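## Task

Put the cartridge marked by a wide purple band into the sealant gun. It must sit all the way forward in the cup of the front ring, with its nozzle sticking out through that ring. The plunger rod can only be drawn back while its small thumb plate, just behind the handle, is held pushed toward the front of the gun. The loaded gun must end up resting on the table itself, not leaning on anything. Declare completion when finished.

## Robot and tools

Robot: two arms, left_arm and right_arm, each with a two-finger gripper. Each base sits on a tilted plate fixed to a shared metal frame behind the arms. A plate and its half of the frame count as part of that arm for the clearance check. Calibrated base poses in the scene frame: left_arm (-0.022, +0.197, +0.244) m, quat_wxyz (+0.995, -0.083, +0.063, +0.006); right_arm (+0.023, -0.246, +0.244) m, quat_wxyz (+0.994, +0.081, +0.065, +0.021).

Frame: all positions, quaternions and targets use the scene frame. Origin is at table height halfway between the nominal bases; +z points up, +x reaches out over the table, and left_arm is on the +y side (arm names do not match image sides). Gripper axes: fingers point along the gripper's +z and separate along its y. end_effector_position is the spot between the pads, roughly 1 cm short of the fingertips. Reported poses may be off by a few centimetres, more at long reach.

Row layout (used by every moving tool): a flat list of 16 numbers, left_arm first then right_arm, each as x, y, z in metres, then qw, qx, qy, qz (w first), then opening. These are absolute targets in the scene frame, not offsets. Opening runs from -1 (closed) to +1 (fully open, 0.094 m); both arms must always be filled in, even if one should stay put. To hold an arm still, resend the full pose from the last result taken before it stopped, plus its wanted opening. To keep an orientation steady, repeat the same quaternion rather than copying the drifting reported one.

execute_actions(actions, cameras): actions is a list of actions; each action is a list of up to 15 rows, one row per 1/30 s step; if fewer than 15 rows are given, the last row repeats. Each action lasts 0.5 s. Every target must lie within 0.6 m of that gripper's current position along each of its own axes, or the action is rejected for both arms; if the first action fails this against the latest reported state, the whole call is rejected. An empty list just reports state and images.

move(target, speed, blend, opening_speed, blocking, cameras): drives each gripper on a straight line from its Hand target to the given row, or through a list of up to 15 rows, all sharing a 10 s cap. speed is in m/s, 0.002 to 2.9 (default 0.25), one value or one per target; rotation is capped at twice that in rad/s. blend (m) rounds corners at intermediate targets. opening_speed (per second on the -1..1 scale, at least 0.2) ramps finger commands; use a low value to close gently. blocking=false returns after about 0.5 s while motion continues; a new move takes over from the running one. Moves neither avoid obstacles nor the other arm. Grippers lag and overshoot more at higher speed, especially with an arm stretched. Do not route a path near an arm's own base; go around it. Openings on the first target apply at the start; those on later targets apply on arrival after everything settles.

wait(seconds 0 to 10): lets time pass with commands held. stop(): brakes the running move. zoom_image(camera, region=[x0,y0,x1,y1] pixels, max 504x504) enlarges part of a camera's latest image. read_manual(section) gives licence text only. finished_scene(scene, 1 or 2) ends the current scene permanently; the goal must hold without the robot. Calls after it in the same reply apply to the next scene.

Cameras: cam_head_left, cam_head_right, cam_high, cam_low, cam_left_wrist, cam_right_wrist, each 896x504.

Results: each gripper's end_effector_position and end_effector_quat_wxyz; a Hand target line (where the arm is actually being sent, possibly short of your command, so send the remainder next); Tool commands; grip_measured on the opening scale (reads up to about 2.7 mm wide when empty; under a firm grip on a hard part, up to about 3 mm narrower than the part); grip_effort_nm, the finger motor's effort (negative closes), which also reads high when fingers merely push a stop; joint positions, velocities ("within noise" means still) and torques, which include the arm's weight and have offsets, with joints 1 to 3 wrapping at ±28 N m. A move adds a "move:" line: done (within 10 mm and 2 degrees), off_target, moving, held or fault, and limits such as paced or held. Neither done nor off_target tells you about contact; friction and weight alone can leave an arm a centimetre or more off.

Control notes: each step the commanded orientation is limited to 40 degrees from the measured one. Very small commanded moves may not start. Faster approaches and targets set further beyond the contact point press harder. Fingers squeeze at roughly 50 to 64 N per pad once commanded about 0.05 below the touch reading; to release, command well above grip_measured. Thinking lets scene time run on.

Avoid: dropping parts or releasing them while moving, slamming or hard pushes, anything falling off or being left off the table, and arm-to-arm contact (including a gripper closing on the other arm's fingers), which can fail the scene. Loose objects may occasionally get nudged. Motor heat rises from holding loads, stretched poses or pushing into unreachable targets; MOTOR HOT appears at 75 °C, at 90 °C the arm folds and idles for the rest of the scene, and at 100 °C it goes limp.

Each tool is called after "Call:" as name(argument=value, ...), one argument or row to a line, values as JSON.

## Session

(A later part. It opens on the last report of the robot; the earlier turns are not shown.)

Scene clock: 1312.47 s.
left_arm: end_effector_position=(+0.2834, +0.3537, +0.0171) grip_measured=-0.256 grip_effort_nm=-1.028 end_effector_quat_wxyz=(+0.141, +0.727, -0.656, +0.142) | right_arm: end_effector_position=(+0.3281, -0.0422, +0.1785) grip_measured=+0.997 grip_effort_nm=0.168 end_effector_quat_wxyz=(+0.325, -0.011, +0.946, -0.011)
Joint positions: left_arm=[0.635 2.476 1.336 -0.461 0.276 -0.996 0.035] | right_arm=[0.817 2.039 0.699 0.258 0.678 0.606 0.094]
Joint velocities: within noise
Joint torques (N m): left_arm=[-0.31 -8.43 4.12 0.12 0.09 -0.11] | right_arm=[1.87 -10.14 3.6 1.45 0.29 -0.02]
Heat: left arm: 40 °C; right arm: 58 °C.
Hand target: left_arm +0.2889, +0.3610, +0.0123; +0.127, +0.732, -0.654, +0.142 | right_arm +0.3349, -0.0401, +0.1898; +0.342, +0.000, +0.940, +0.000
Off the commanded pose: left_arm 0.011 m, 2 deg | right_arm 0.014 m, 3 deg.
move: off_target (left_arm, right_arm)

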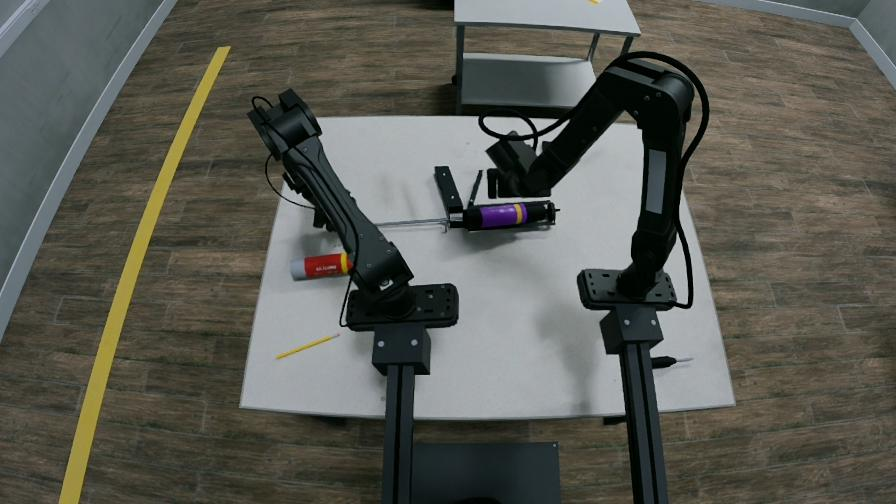

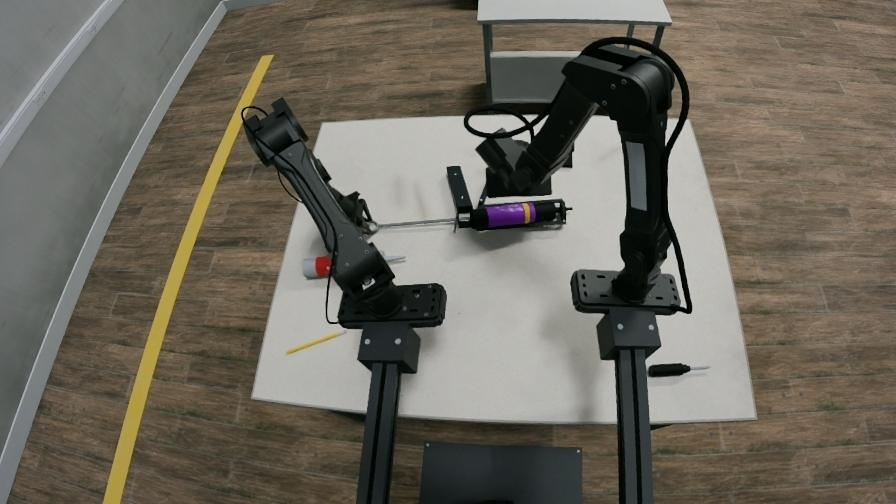

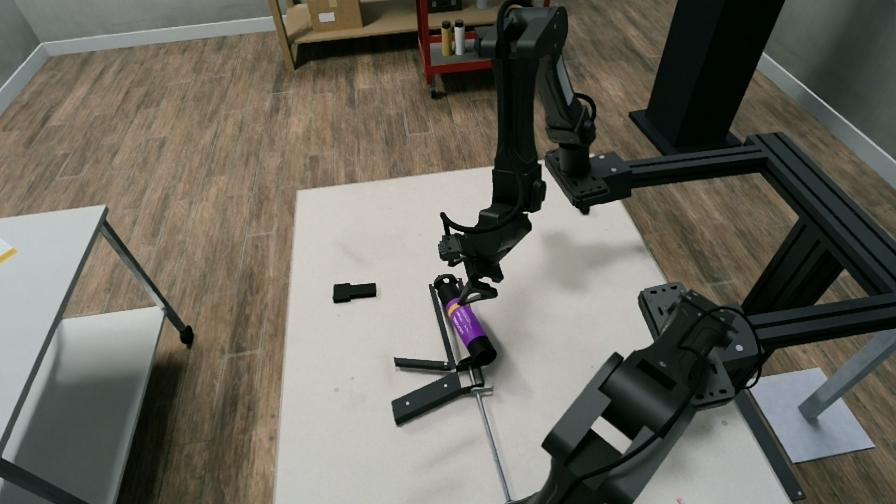

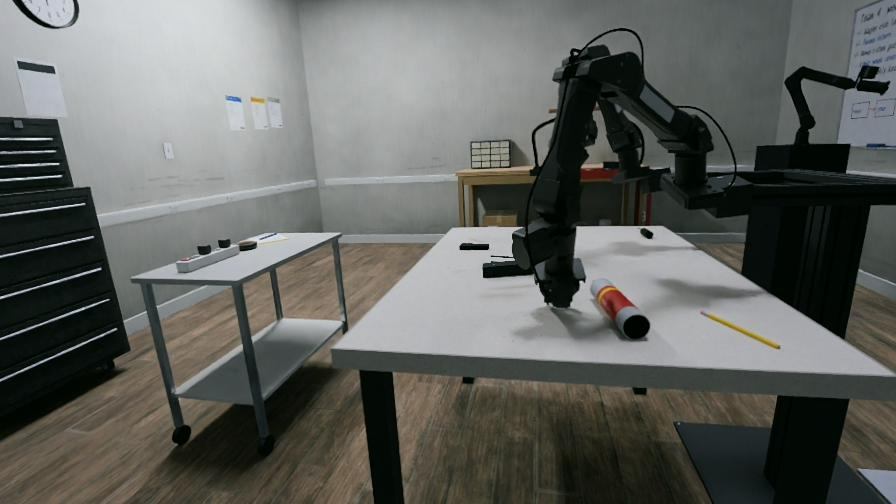

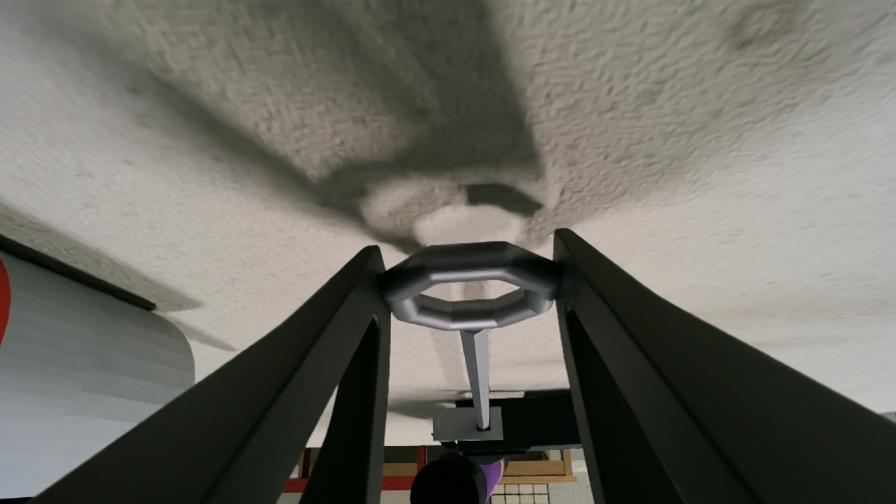

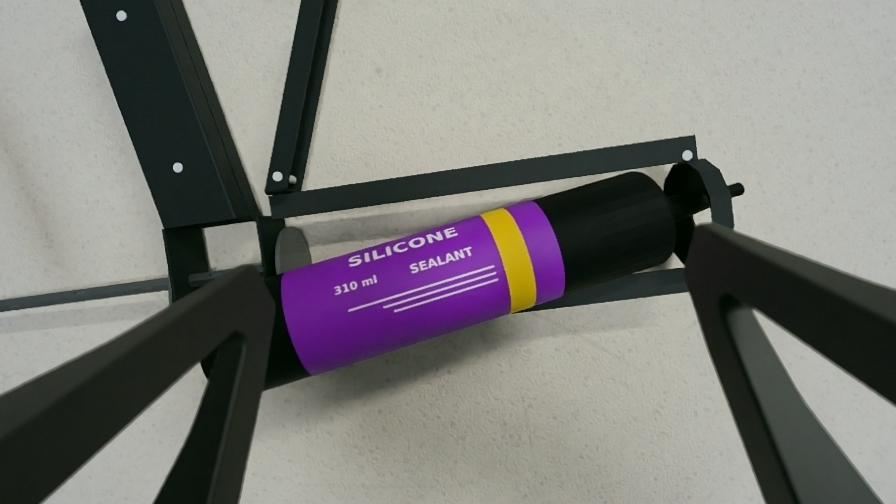

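Call:
move(
  target=[
    [0.289,0.361,0.012,0.1271,0.7324,-0.6536,0.1424,-0.45,0.314,-0.022,0.15,-0.0304,0.6294,0.7754,0.0412,0.5],
    [0.289,0.361,0.012,0.1271,0.7324,-0.6536,0.1424,-0.45,0.314,-0.022,0.10,-0.0304,0.6294,0.7754,0.0412,0.5],
  ],
  speed=0.25,
  cameras=["cam_right_wrist","cam_head_right"],
)

Scene clock: 1343.13 s.
left_arm: end_effector_position=(+0.2834, +0.3537, +0.0171) grip_measured=-0.256 grip_effort_nm=-1.028 end_effector_quat_wxyz=(+0.141, +0.727, -0.656, +0.142) | right_arm: end_effector_position=(+0.3082, -0.0252, +0.0996) grip_measured=+0.503 grip_effort_nm=-0.120 end_effector_quat_wxyz=(-0.031, +0.628, +0.777, +0.033)
Joint positions: left_arm=[0.635 2.476 1.336 -0.461 0.276 -0.996 0.035] | right_arm=[0.596 2.316 1.135 -0.329 0.131 1.988 0.071]
Joint velocities: within noise
Joint torques (N m): left_arm=[-0.18 -8.49 4.11 0.11 0.1 -0.1] | right_arm=[1.98 -9.58 5.03 0.45 -0.05 -0.02]
Heat: left arm: 40 °C; right arm: 55 °C.
Hand target: left_arm +0.2889, +0.3610, +0.0123; +0.127, +0.732, -0.654, +0.142 | right_arm +0.3140, -0.0221, +0.1001; -0.030, +0.629, +0.775, +0.041
Off the commanded pose: left_arm 0.011 m, 2 deg | right_arm 0.007 m, 1 deg.
move: off_target (left_arm)
Images, in order (width x height): cam_head_right 896x504, cam_right_wrist 896x504.

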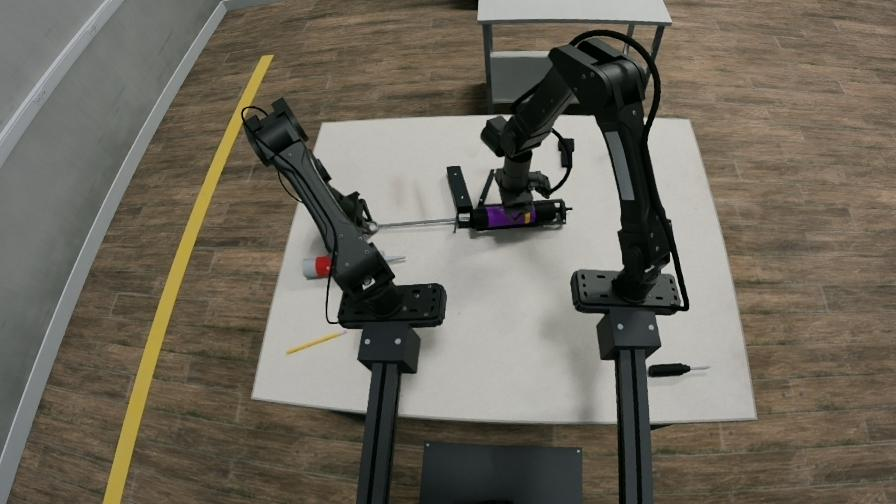

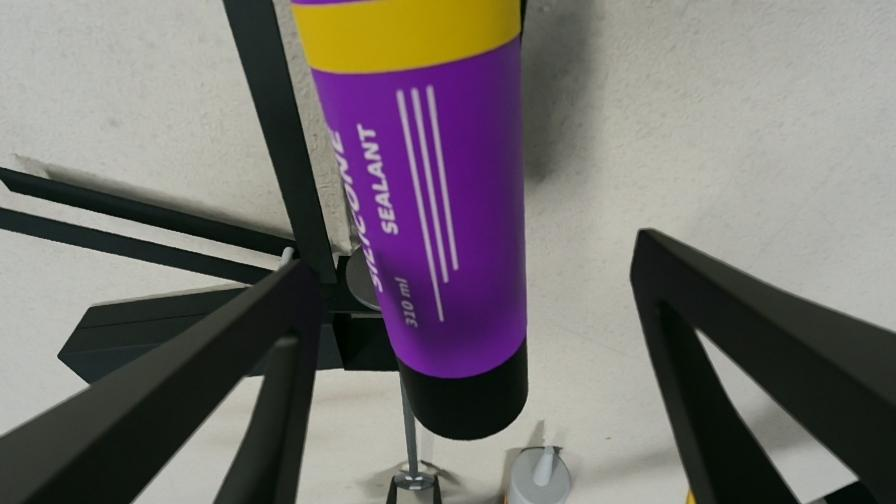

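Call:
move(
  target=[
    [0.289,0.361,0.012,0.1271,0.7324,-0.6536,0.1424,-0.45,0.320,-0.019,0.08,-0.0304,0.6294,0.7754,0.0412,0.5],
    [0.289,0.361,0.012,0.1271,0.7324,-0.6536,0.1424,-0.45,0.320,-0.019,0.052,-0.0304,0.6294,0.7754,0.0412,0.5],
  ],
  speed=0.1,
  cameras=["cam_right_wrist","cam_head_right"],
)

Scene clock: 1347.03 s.
left_arm: end_effector_position=(+0.2834, +0.3537, +0.0171) grip_measured=-0.256 grip_effort_nm=-1.033 end_effector_quat_wxyz=(+0.141, +0.727, -0.656, +0.142) | right_arm: end_effector_position=(+0.3146, -0.0213, +0.0544) grip_measured=+0.503 grip_effort_nm=-0.125 end_effector_quat_wxyz=(-0.031, +0.627, +0.777, +0.035)
Joint positions: left_arm=[0.635 2.476 1.336 -0.461 0.276 -0.996 0.035] | right_arm=[0.568 2.472 1.19 -0.22 0.129 1.958 0.071]
Joint velocities: within noise
Joint torques (N m): left_arm=[-0.29 -8.35 4.08 0.11 0.09 -0.09] | right_arm=[1.92 -9.29 4.78 0.46 -0.06 -0.04]
Heat: left arm: 40 °C; right arm: 56 °C.
Hand target: left_arm +0.2889, +0.3610, +0.0123; +0.127, +0.732, -0.654, +0.142 | right_arm +0.3199, -0.0192, +0.0520; -0.030, +0.629, +0.775, +0.041
Off the commanded pose: left_arm 0.011 m, 2 deg | right_arm 0.006 m, 1 deg.
move: off_target (left_arm)
Images, in order (width x height): cam_head_right 896x504, cam_right_wrist 896x504.

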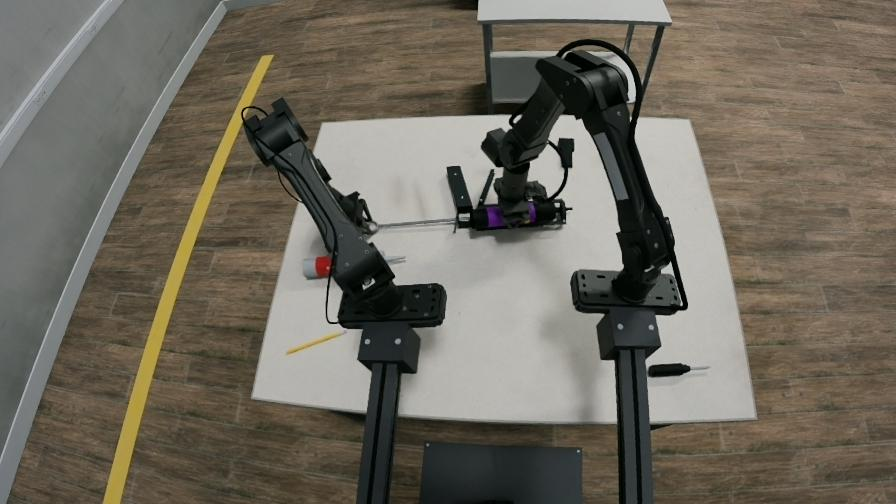

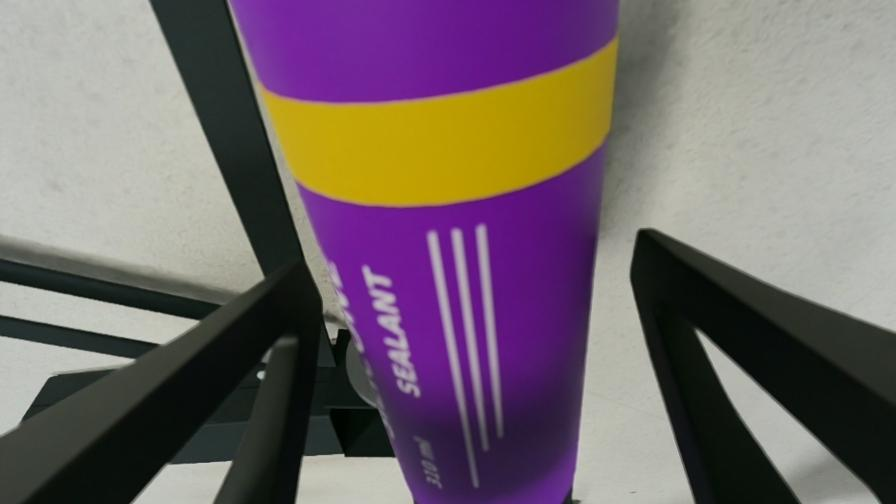

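Call:
move(
  target=[
    [0.289,0.361,0.012,0.1271,0.7324,-0.6536,0.1424,-0.45,0.320,-0.019,0.048,-0.0304,0.6294,0.7754,0.0412,0.12],
    [0.289,0.361,0.012,0.1271,0.7324,-0.6536,0.1424,-0.45,0.320,-0.019,0.048,-0.0304,0.6294,0.7754,0.0412,-0.03],
  ],
  speed=0.1,
  opening_speed=0.6,
  cameras=["cam_right_wrist","cam_head_right"],
)

Scene clock: 1357.03 s.
left_arm: end_effector_position=(+0.2833, +0.3537, +0.0171) grip_measured=-0.256 grip_effort_nm=-1.033 end_effector_quat_wxyz=(+0.141, +0.727, -0.656, +0.142) | right_arm: end_effector_position=(+0.3152, -0.0201, +0.0518) grip_measured=+0.021 grip_effort_nm=-0.984 end_effector_quat_wxyz=(-0.030, +0.627, +0.778, +0.037)
Joint positions: left_arm=[0.635 2.476 1.336 -0.461 0.275 -0.996 0.035] | right_arm=[0.568 2.481 1.193 -0.209 0.128 1.956 0.048]
Joint velocities: within noise
Joint torques (N m): left_arm=[-0.35 -8.31 4.05 0.1 0.12 -0.08] | right_arm=[1.7 -9.07 4.85 0.44 -0.05 -0.04]
Heat: left arm: 40 °C; right arm: 56 °C.
Hand target: left_arm +0.2889, +0.3610, +0.0123; +0.127, +0.732, -0.654, +0.142 | right_arm +0.3200, -0.0192, +0.0482; -0.030, +0.629, +0.775, +0.041
Off the commanded pose: left_arm 0.011 m, 2 deg | right_arm 0.006 m, 1 deg.
move: off_target (left_arm)
Images, in order (width x height): cam_head_right 896x504, cam_right_wrist 896x504.

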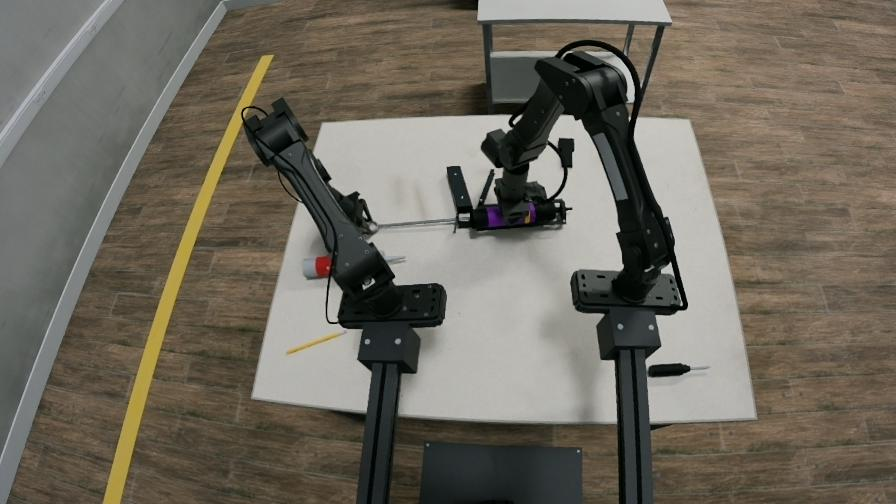

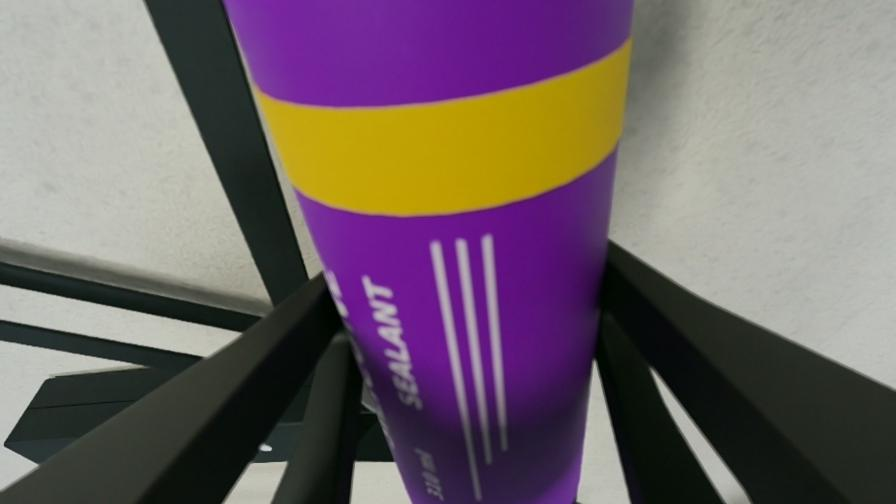

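Call:
move(
  target=[
    [0.289,0.361,0.012,0.1271,0.7324,-0.6536,0.1424,-0.45,0.320,-0.019,0.062,-0.0304,0.6294,0.7754,0.0412,-0.03],
    [0.289,0.361,0.012,0.1271,0.7324,-0.6536,0.1424,-0.45,0.334,-0.017,0.065,-0.0436,0.6851,0.7247,0.0593,-0.03],
  ],
  speed=0.06,
  cameras=["cam_right_wrist","cam_head_right","cam_high"],
)

Call:
zoom_image(
  camera="cam_head_right",
  region=[440, 170, 590, 250],
)

Call:
zoom_image(
  camera="cam_high",
  region=[410, 260, 510, 400],
)

Scene clock: 1381.23 s.
left_arm: end_effector_position=(+0.2843, +0.3537, +0.0171) grip_measured=-0.256 grip_effort_nm=-1.033 end_effector_quat_wxyz=(+0.140, +0.727, -0.656, +0.144) | right_arm: end_effector_position=(+0.3198, -0.0205, +0.0536) grip_measured=+0.020 grip_effort_nm=-1.009 end_effector_quat_wxyz=(-0.044, +0.659, +0.750, +0.043)
Joint positions: left_arm=[0.635 2.476 1.336 -0.458 0.279 -0.996 0.035] | right_arm=[0.548 2.474 1.197 -0.21 0.098 2.02 0.048]
Joint velocities: within noise
Joint torques (N m): left_arm=[-0.38 -8.35 3.99 0.07 0.1 -0.09] | right_arm=[1.59 -13.04 4.81 0.29 -0.11 0.58]
Heat: left arm: 40 °C; right arm: 54 °C.
Hand target: left_arm +0.2888, +0.3610, +0.0123; +0.127, +0.732, -0.654, +0.142 | right_arm +0.3340, -0.0171, +0.0650; -0.044, +0.685, +0.725, +0.060
Off the commanded pose: left_arm 0.010 m, 2 deg | right_arm 0.019 m, 5 deg.
move: off_target (right_arm)
Images, in order (width x height): cam_head_right 896x504, cam_high 896x504, cam_right_wrist 896x504.

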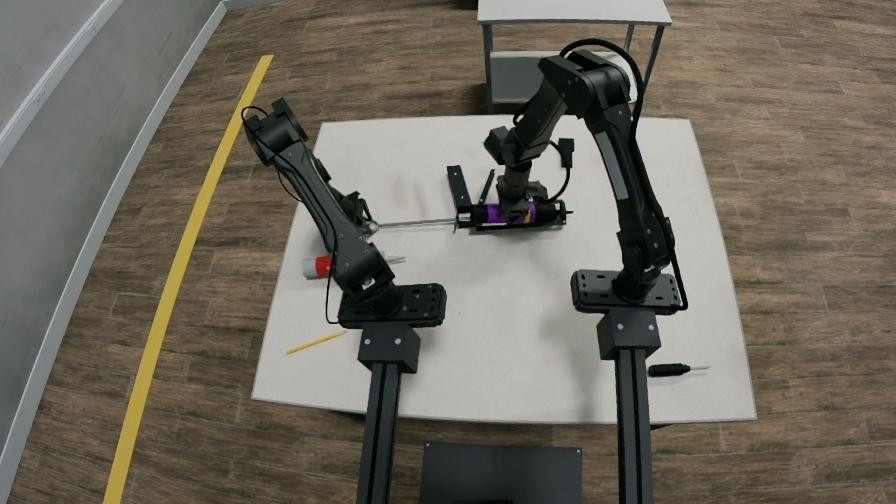

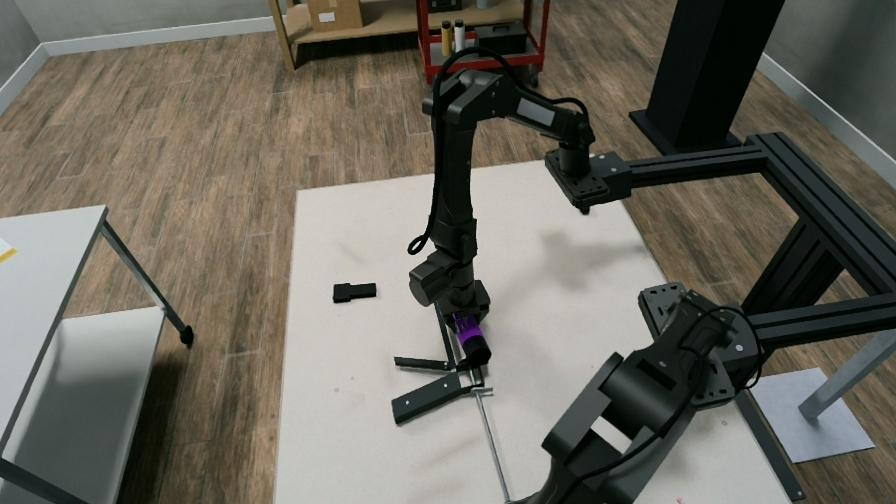

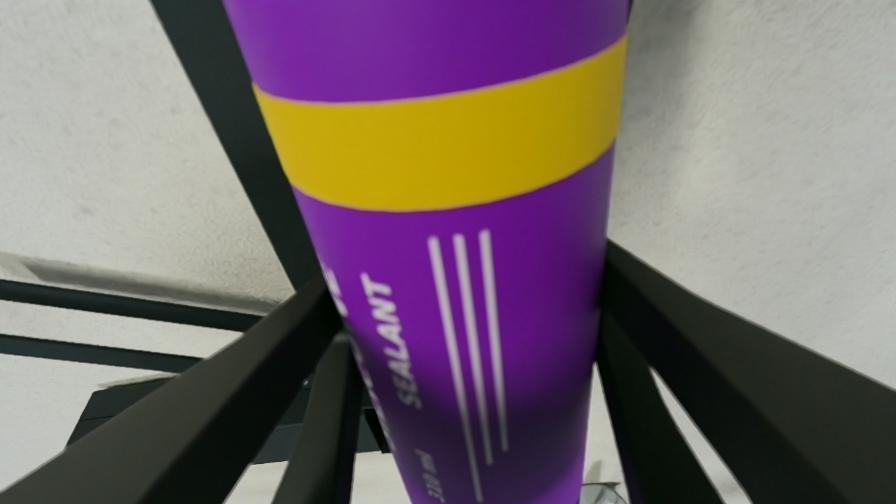

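Scaled by 3.360 from the camera's 896x504 image, which has a finer 1280x720 frame.

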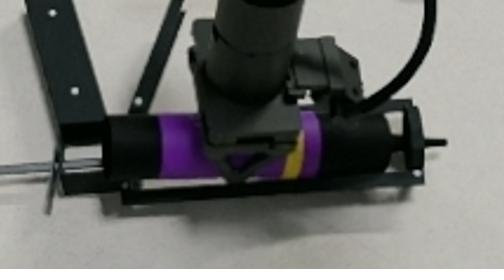

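Scaled by 3.600 from the camera's 896x504 image, which has a finer 1280x720 frame.

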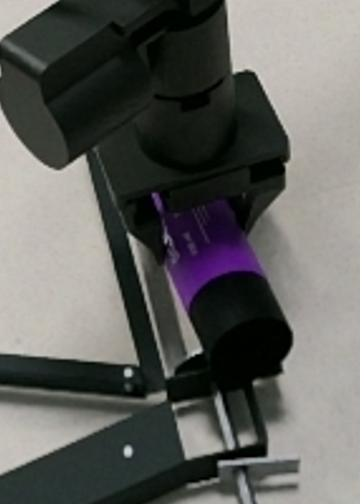

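Call:
move(
  target=[0.289,0.361,0.012,0.1271,0.7324,-0.6536,0.1424,-0.45,0.341,-0.014,0.072,-0.0405,0.7058,0.7045,0.0605,-0.03],
  speed=0.06,
  cameras=["cam_head_right","cam_high"],
)

Call:
zoom_image(
  camera="cam_head_right",
  region=[440, 170, 590, 250],
)

Call:
zoom_image(
  camera="cam_high",
  region=[410, 260, 510, 400],
)

Scene clock: 1385.57 s.
left_arm: end_effector_position=(+0.2843, +0.3539, +0.0171) grip_measured=-0.256 grip_effort_nm=-1.033 end_effector_quat_wxyz=(+0.140, +0.727, -0.656, +0.144) | right_arm: end_effector_position=(+0.3262, -0.0176, +0.0560) grip_measured=+0.020 grip_effort_nm=-1.004 end_effector_quat_wxyz=(-0.049, +0.678, +0.731, +0.050)
Joint positions: left_arm=[0.635 2.476 1.336 -0.458 0.278 -0.996 0.035] | right_arm=[0.541 2.473 1.213 -0.213 0.088 2.066 0.048]
Joint velocities: within noise
Joint torques (N m): left_arm=[-0.13 -8.38 4.05 0.09 0.08 -0.07] | right_arm=[1.92 -14.02 5.15 0.14 -0.09 0.34]
Heat: left arm: 40 °C; right arm: 55 °C.
Hand target: left_arm +0.2888, +0.3610, +0.0123; +0.127, +0.732, -0.654, +0.142 | right_arm +0.3410, -0.0144, +0.0717; -0.047, +0.694, +0.715, +0.065
Off the commanded pose: left_arm 0.010 m, 2 deg | right_arm 0.022 m, 5 deg.
joint sent to its limit (right arm) — joint 6 (wrist roll), upper limit. The joint targets still meet the commanded pose.
move: off_target (right_arm)
Images, in order (width x height): cam_head_right 896x504, cam_high 896x504.

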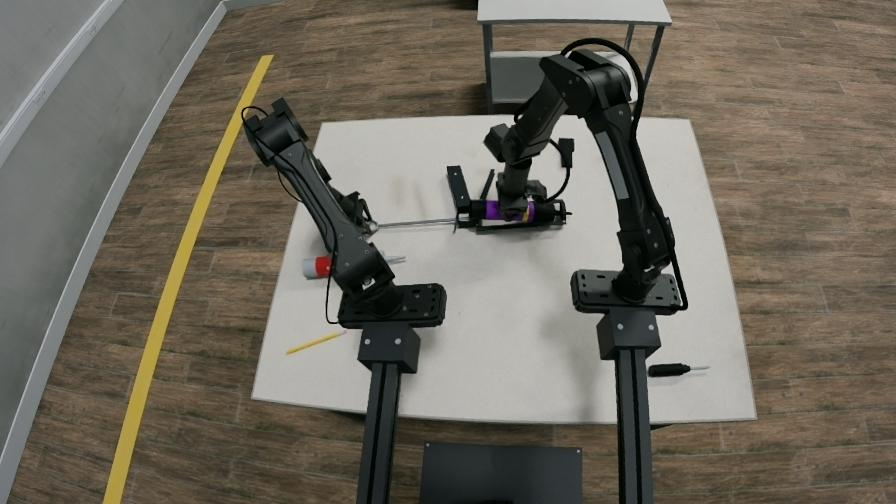

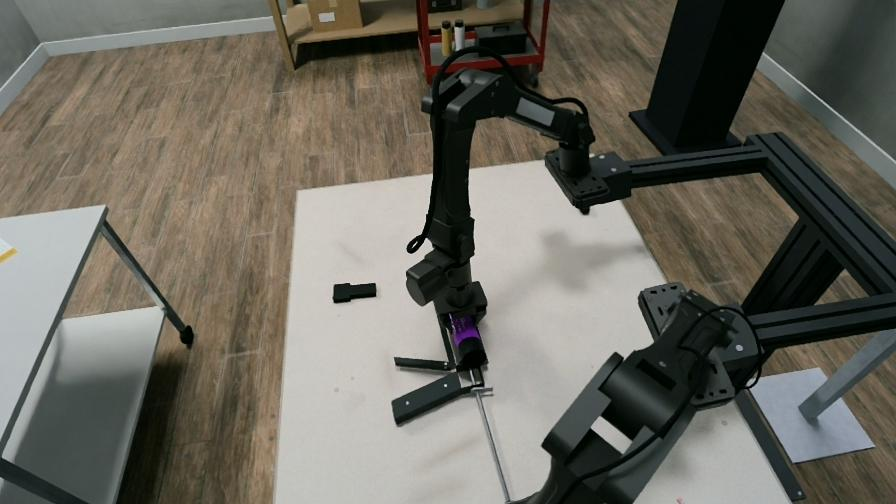

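Scaled by 3.360 from the camera's 896x504 image, which has a finer 1280x720 frame.

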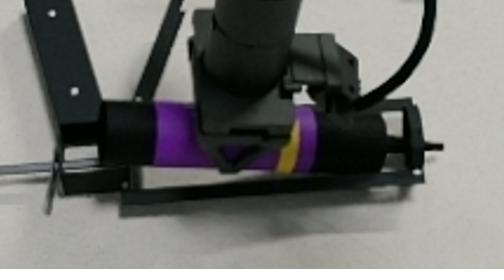

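Scaled by 3.600 from the camera's 896x504 image, which has a finer 1280x720 frame.

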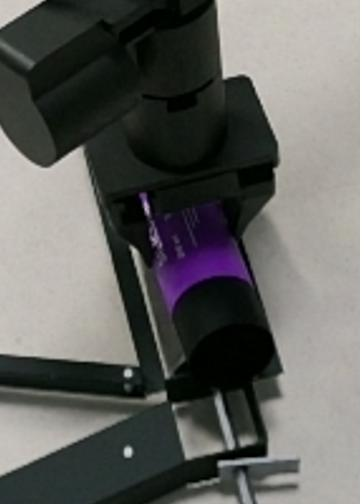

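Call:
move(
  target=[0.289,0.361,0.012,0.1271,0.7324,-0.6536,0.1424,-0.45,0.347,-0.014,0.076,-0.0472,0.694,0.715,0.0650,-0.03],
  speed=0.06,
  cameras=["cam_head_right","cam_high","cam_left_wrist"],
)

Call:
zoom_image(
  camera="cam_left_wrist",
  region=[380, 380, 620, 504],
)

Call:
zoom_image(
  camera="cam_high",
  region=[410, 260, 510, 400],
)

Call:
zoom_image(
  camera="cam_head_right",
  region=[440, 170, 590, 250],
)

Scene clock: 1394.53 s.
left_arm: end_effector_position=(+0.2841, +0.3541, +0.0169) grip_measured=-0.256 grip_effort_nm=-1.023 end_effector_quat_wxyz=(+0.139, +0.727, -0.657, +0.143) | right_arm: end_effector_position=(+0.3300, -0.0186, +0.0577) grip_measured=+0.020 grip_effort_nm=-1.009 end_effector_quat_wxyz=(-0.051, +0.688, +0.723, +0.047)
Joint positions: left_arm=[0.635 2.476 1.336 -0.458 0.276 -0.996 0.035] | right_arm=[0.533 2.473 1.232 -0.236 0.085 2.084 0.048]
Joint velocities: within noise
Joint torques (N m): left_arm=[-0.2 -8.39 4.04 0.08 0.08 -0.06] | right_arm=[2.15 -14.43 5.63 0.08 -0.08 0.14]
Heat: left arm: 40 °C; right arm: 61 °C.
Hand target: left_arm +0.2888, +0.3610, +0.0123; +0.127, +0.732, -0.654, +0.142 | right_arm +0.3467, -0.0141, +0.0757; -0.047, +0.694, +0.715, +0.065
Off the commanded pose: left_arm 0.010 m, 2 deg | right_arm 0.025 m, 2 deg.
move: off_target (right_arm)
Images, in order (width x height): cam_head_right 896x504, cam_high 896x504, cam_left_wrist 896x504.

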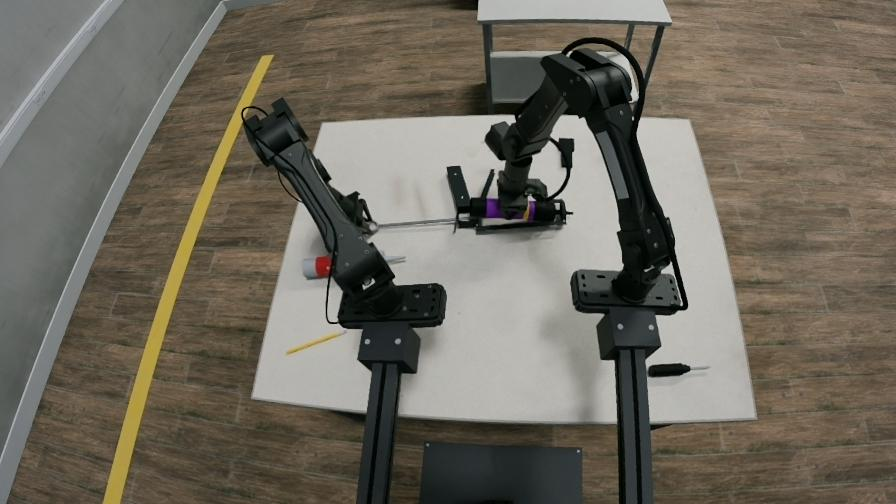

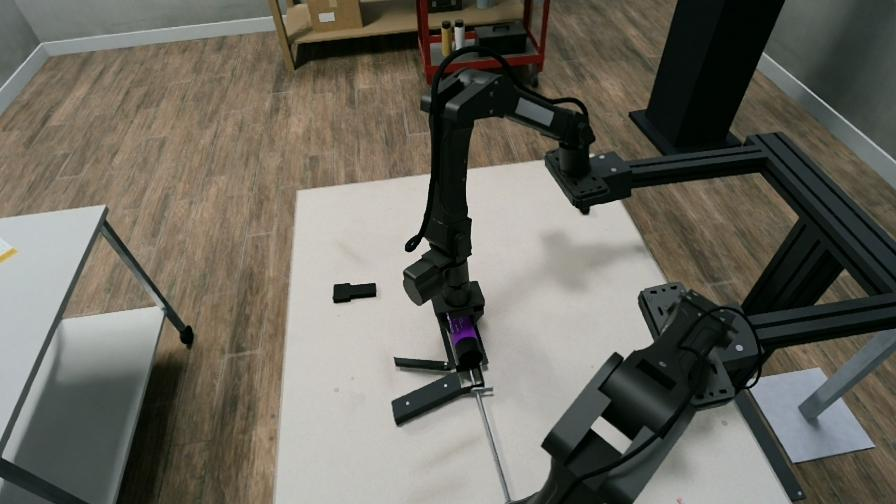

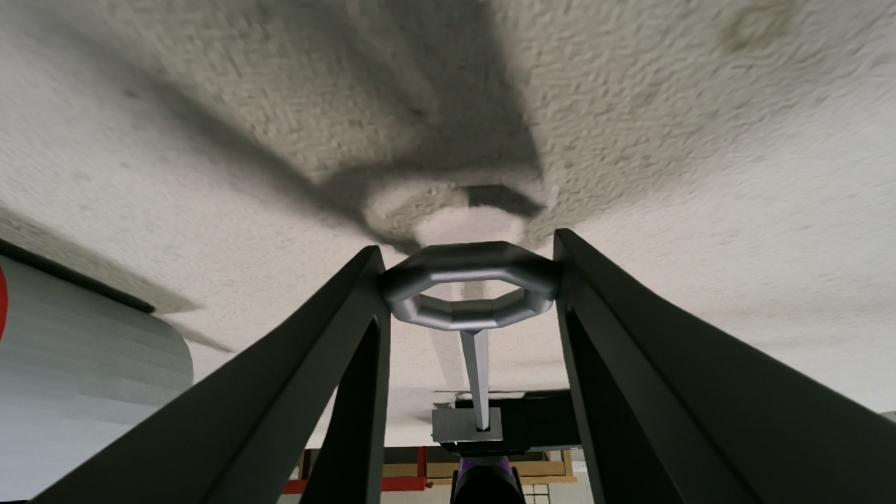

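Scaled by 2.100 from the camera's 896x504 image, which has a finer 1280x720 frame.

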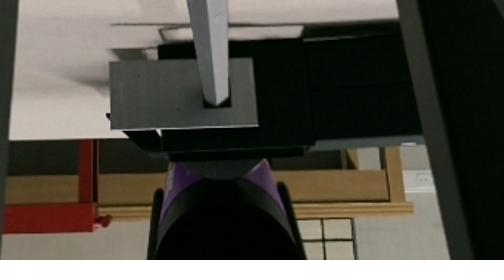

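Scaled by 3.600 from the camera's 896x504 image, which has a finer 1280x720 frame.

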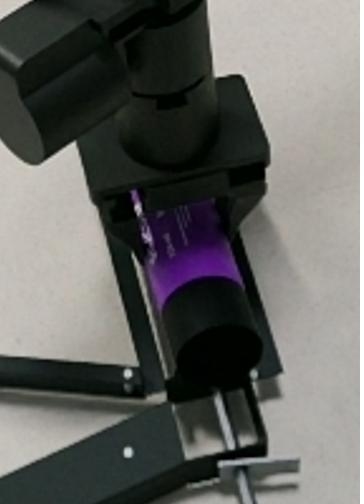

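Scaled by 3.360 from the camera's 896x504 image, which has a finer 1280x720 frame.

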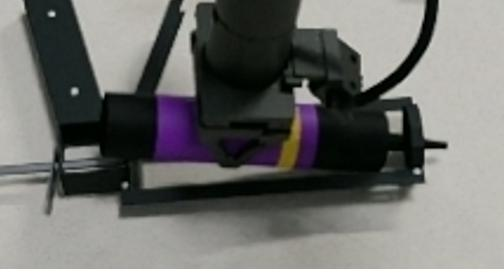

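Call:
move(
  target=[0.289,0.361,0.012,0.1271,0.7324,-0.6536,0.1424,-0.45,0.347,-0.030,0.075,-0.0472,0.694,0.715,0.0650,-0.03],
  speed=0.06,
  cameras=["cam_head_right","cam_high","cam_left_wrist"],
)

Call:
zoom_image(
  camera="cam_left_wrist",
  region=[380, 380, 620, 504],
)

Call:
zoom_image(
  camera="cam_high",
  region=[410, 260, 510, 400],
)

Call:
zoom_image(
  camera="cam_head_right",
  region=[440, 170, 590, 250],
)

Scene clock: 1403.33 s.
left_arm: end_effector_position=(+0.2839, +0.3543, +0.0169) grip_measured=-0.256 grip_effort_nm=-1.023 end_effector_quat_wxyz=(+0.139, +0.727, -0.657, +0.142) | right_arm: end_effector_position=(+0.3327, -0.0343, +0.0563) grip_measured=+0.019 grip_effort_nm=-1.004 end_effector_quat_wxyz=(-0.051, +0.692, +0.719, +0.041)
Joint positions: left_arm=[0.635 2.476 1.336 -0.458 0.275 -0.996 0.035] | right_arm=[0.495 2.46 1.212 -0.237 0.085 2.059 0.048]
Joint velocities: within noise
Joint torques (N m): left_arm=[-0.34 -8.44 4.12 0.1 0.11 -0.06] | right_arm=[2.24 -15.24 3.28 0.34 -0.09 -0.02]
Heat: left arm: 40 °C; right arm: 64 °C.
Hand target: left_arm +0.2888, +0.3610, +0.0122; +0.127, +0.732, -0.654, +0.142 | right_arm +0.3467, -0.0300, +0.0744; -0.047, +0.694, +0.715, +0.065
Off the commanded pose: left_arm 0.010 m, 2 deg | right_arm 0.024 m, 3 deg.
move: off_target (right_arm)
Images, in order (width x height): cam_head_right 896x504, cam_high 896x504, cam_left_wrist 896x504.

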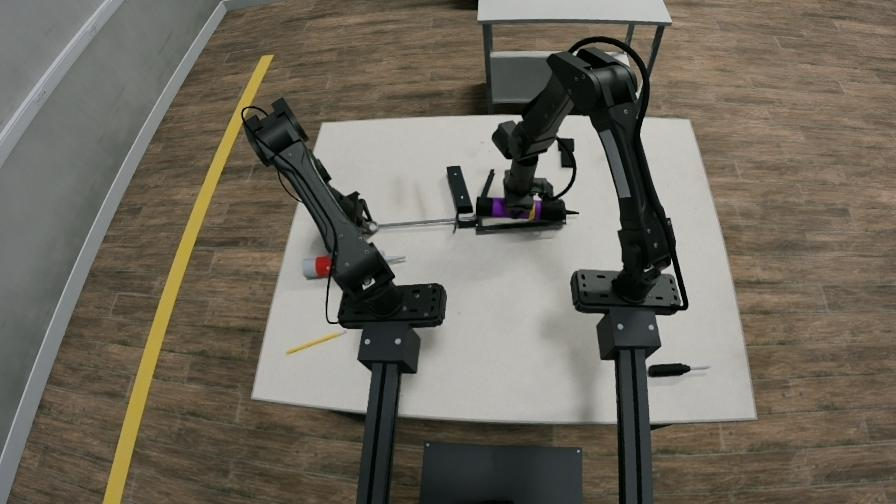

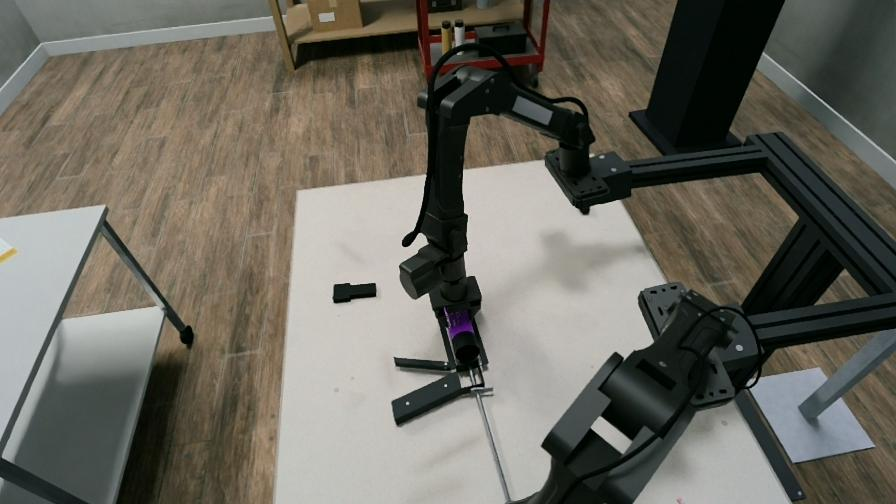

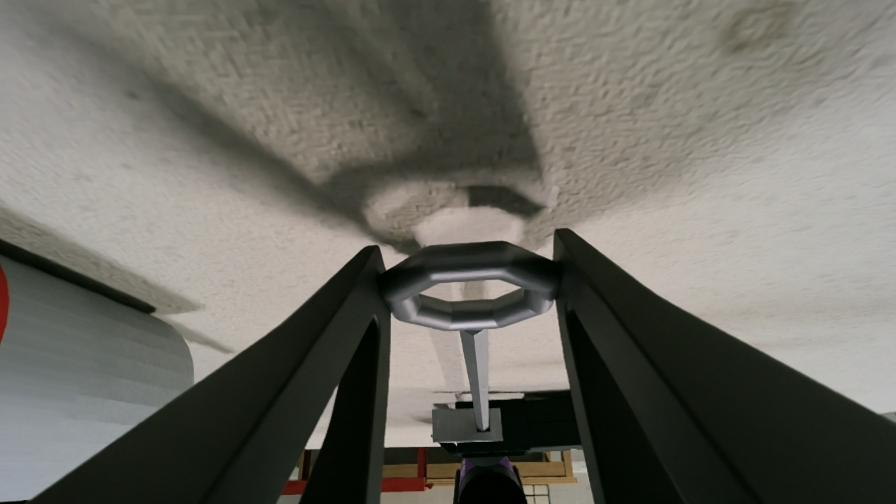

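Scaled by 2.100 from the camera's 896x504 image, which has a finer 1280x720 frame.

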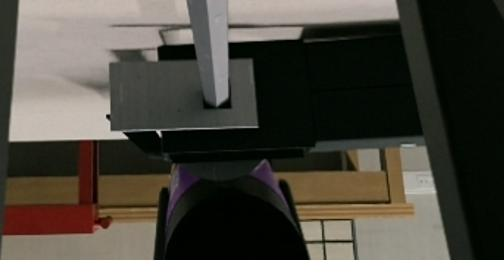

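Scaled by 3.600 from the camera's 896x504 image, which has a finer 1280x720 frame.

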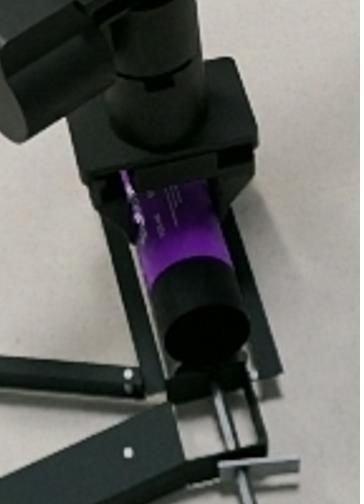

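Scaled by 3.360 from the camera's 896x504 image, which has a finer 1280x720 frame.

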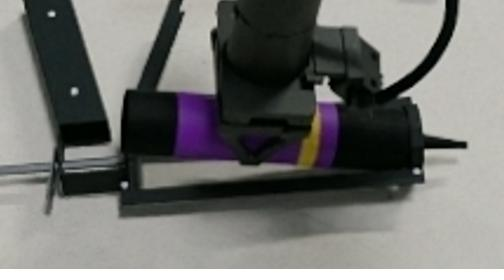

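Call:
zoom_image(
  camera="cam_head_right",
  region=[540, 180, 600, 235],
)

Call:
zoom_image(
  camera="cam_left_wrist",
  region=[440, 420, 540, 504],
)

Scaled by 8.400 from the camera's 896x504 image, which has a finer 1280x720 frame.

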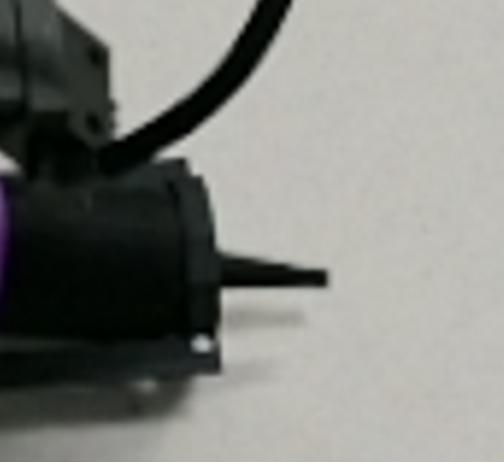

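Scaled by 5.040 from the camera's 896x504 image, which has a finer 1280x720 frame.

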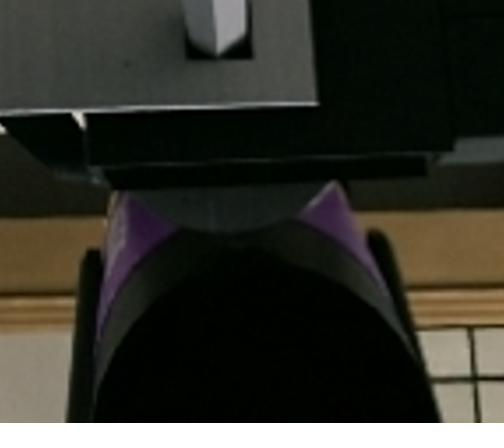

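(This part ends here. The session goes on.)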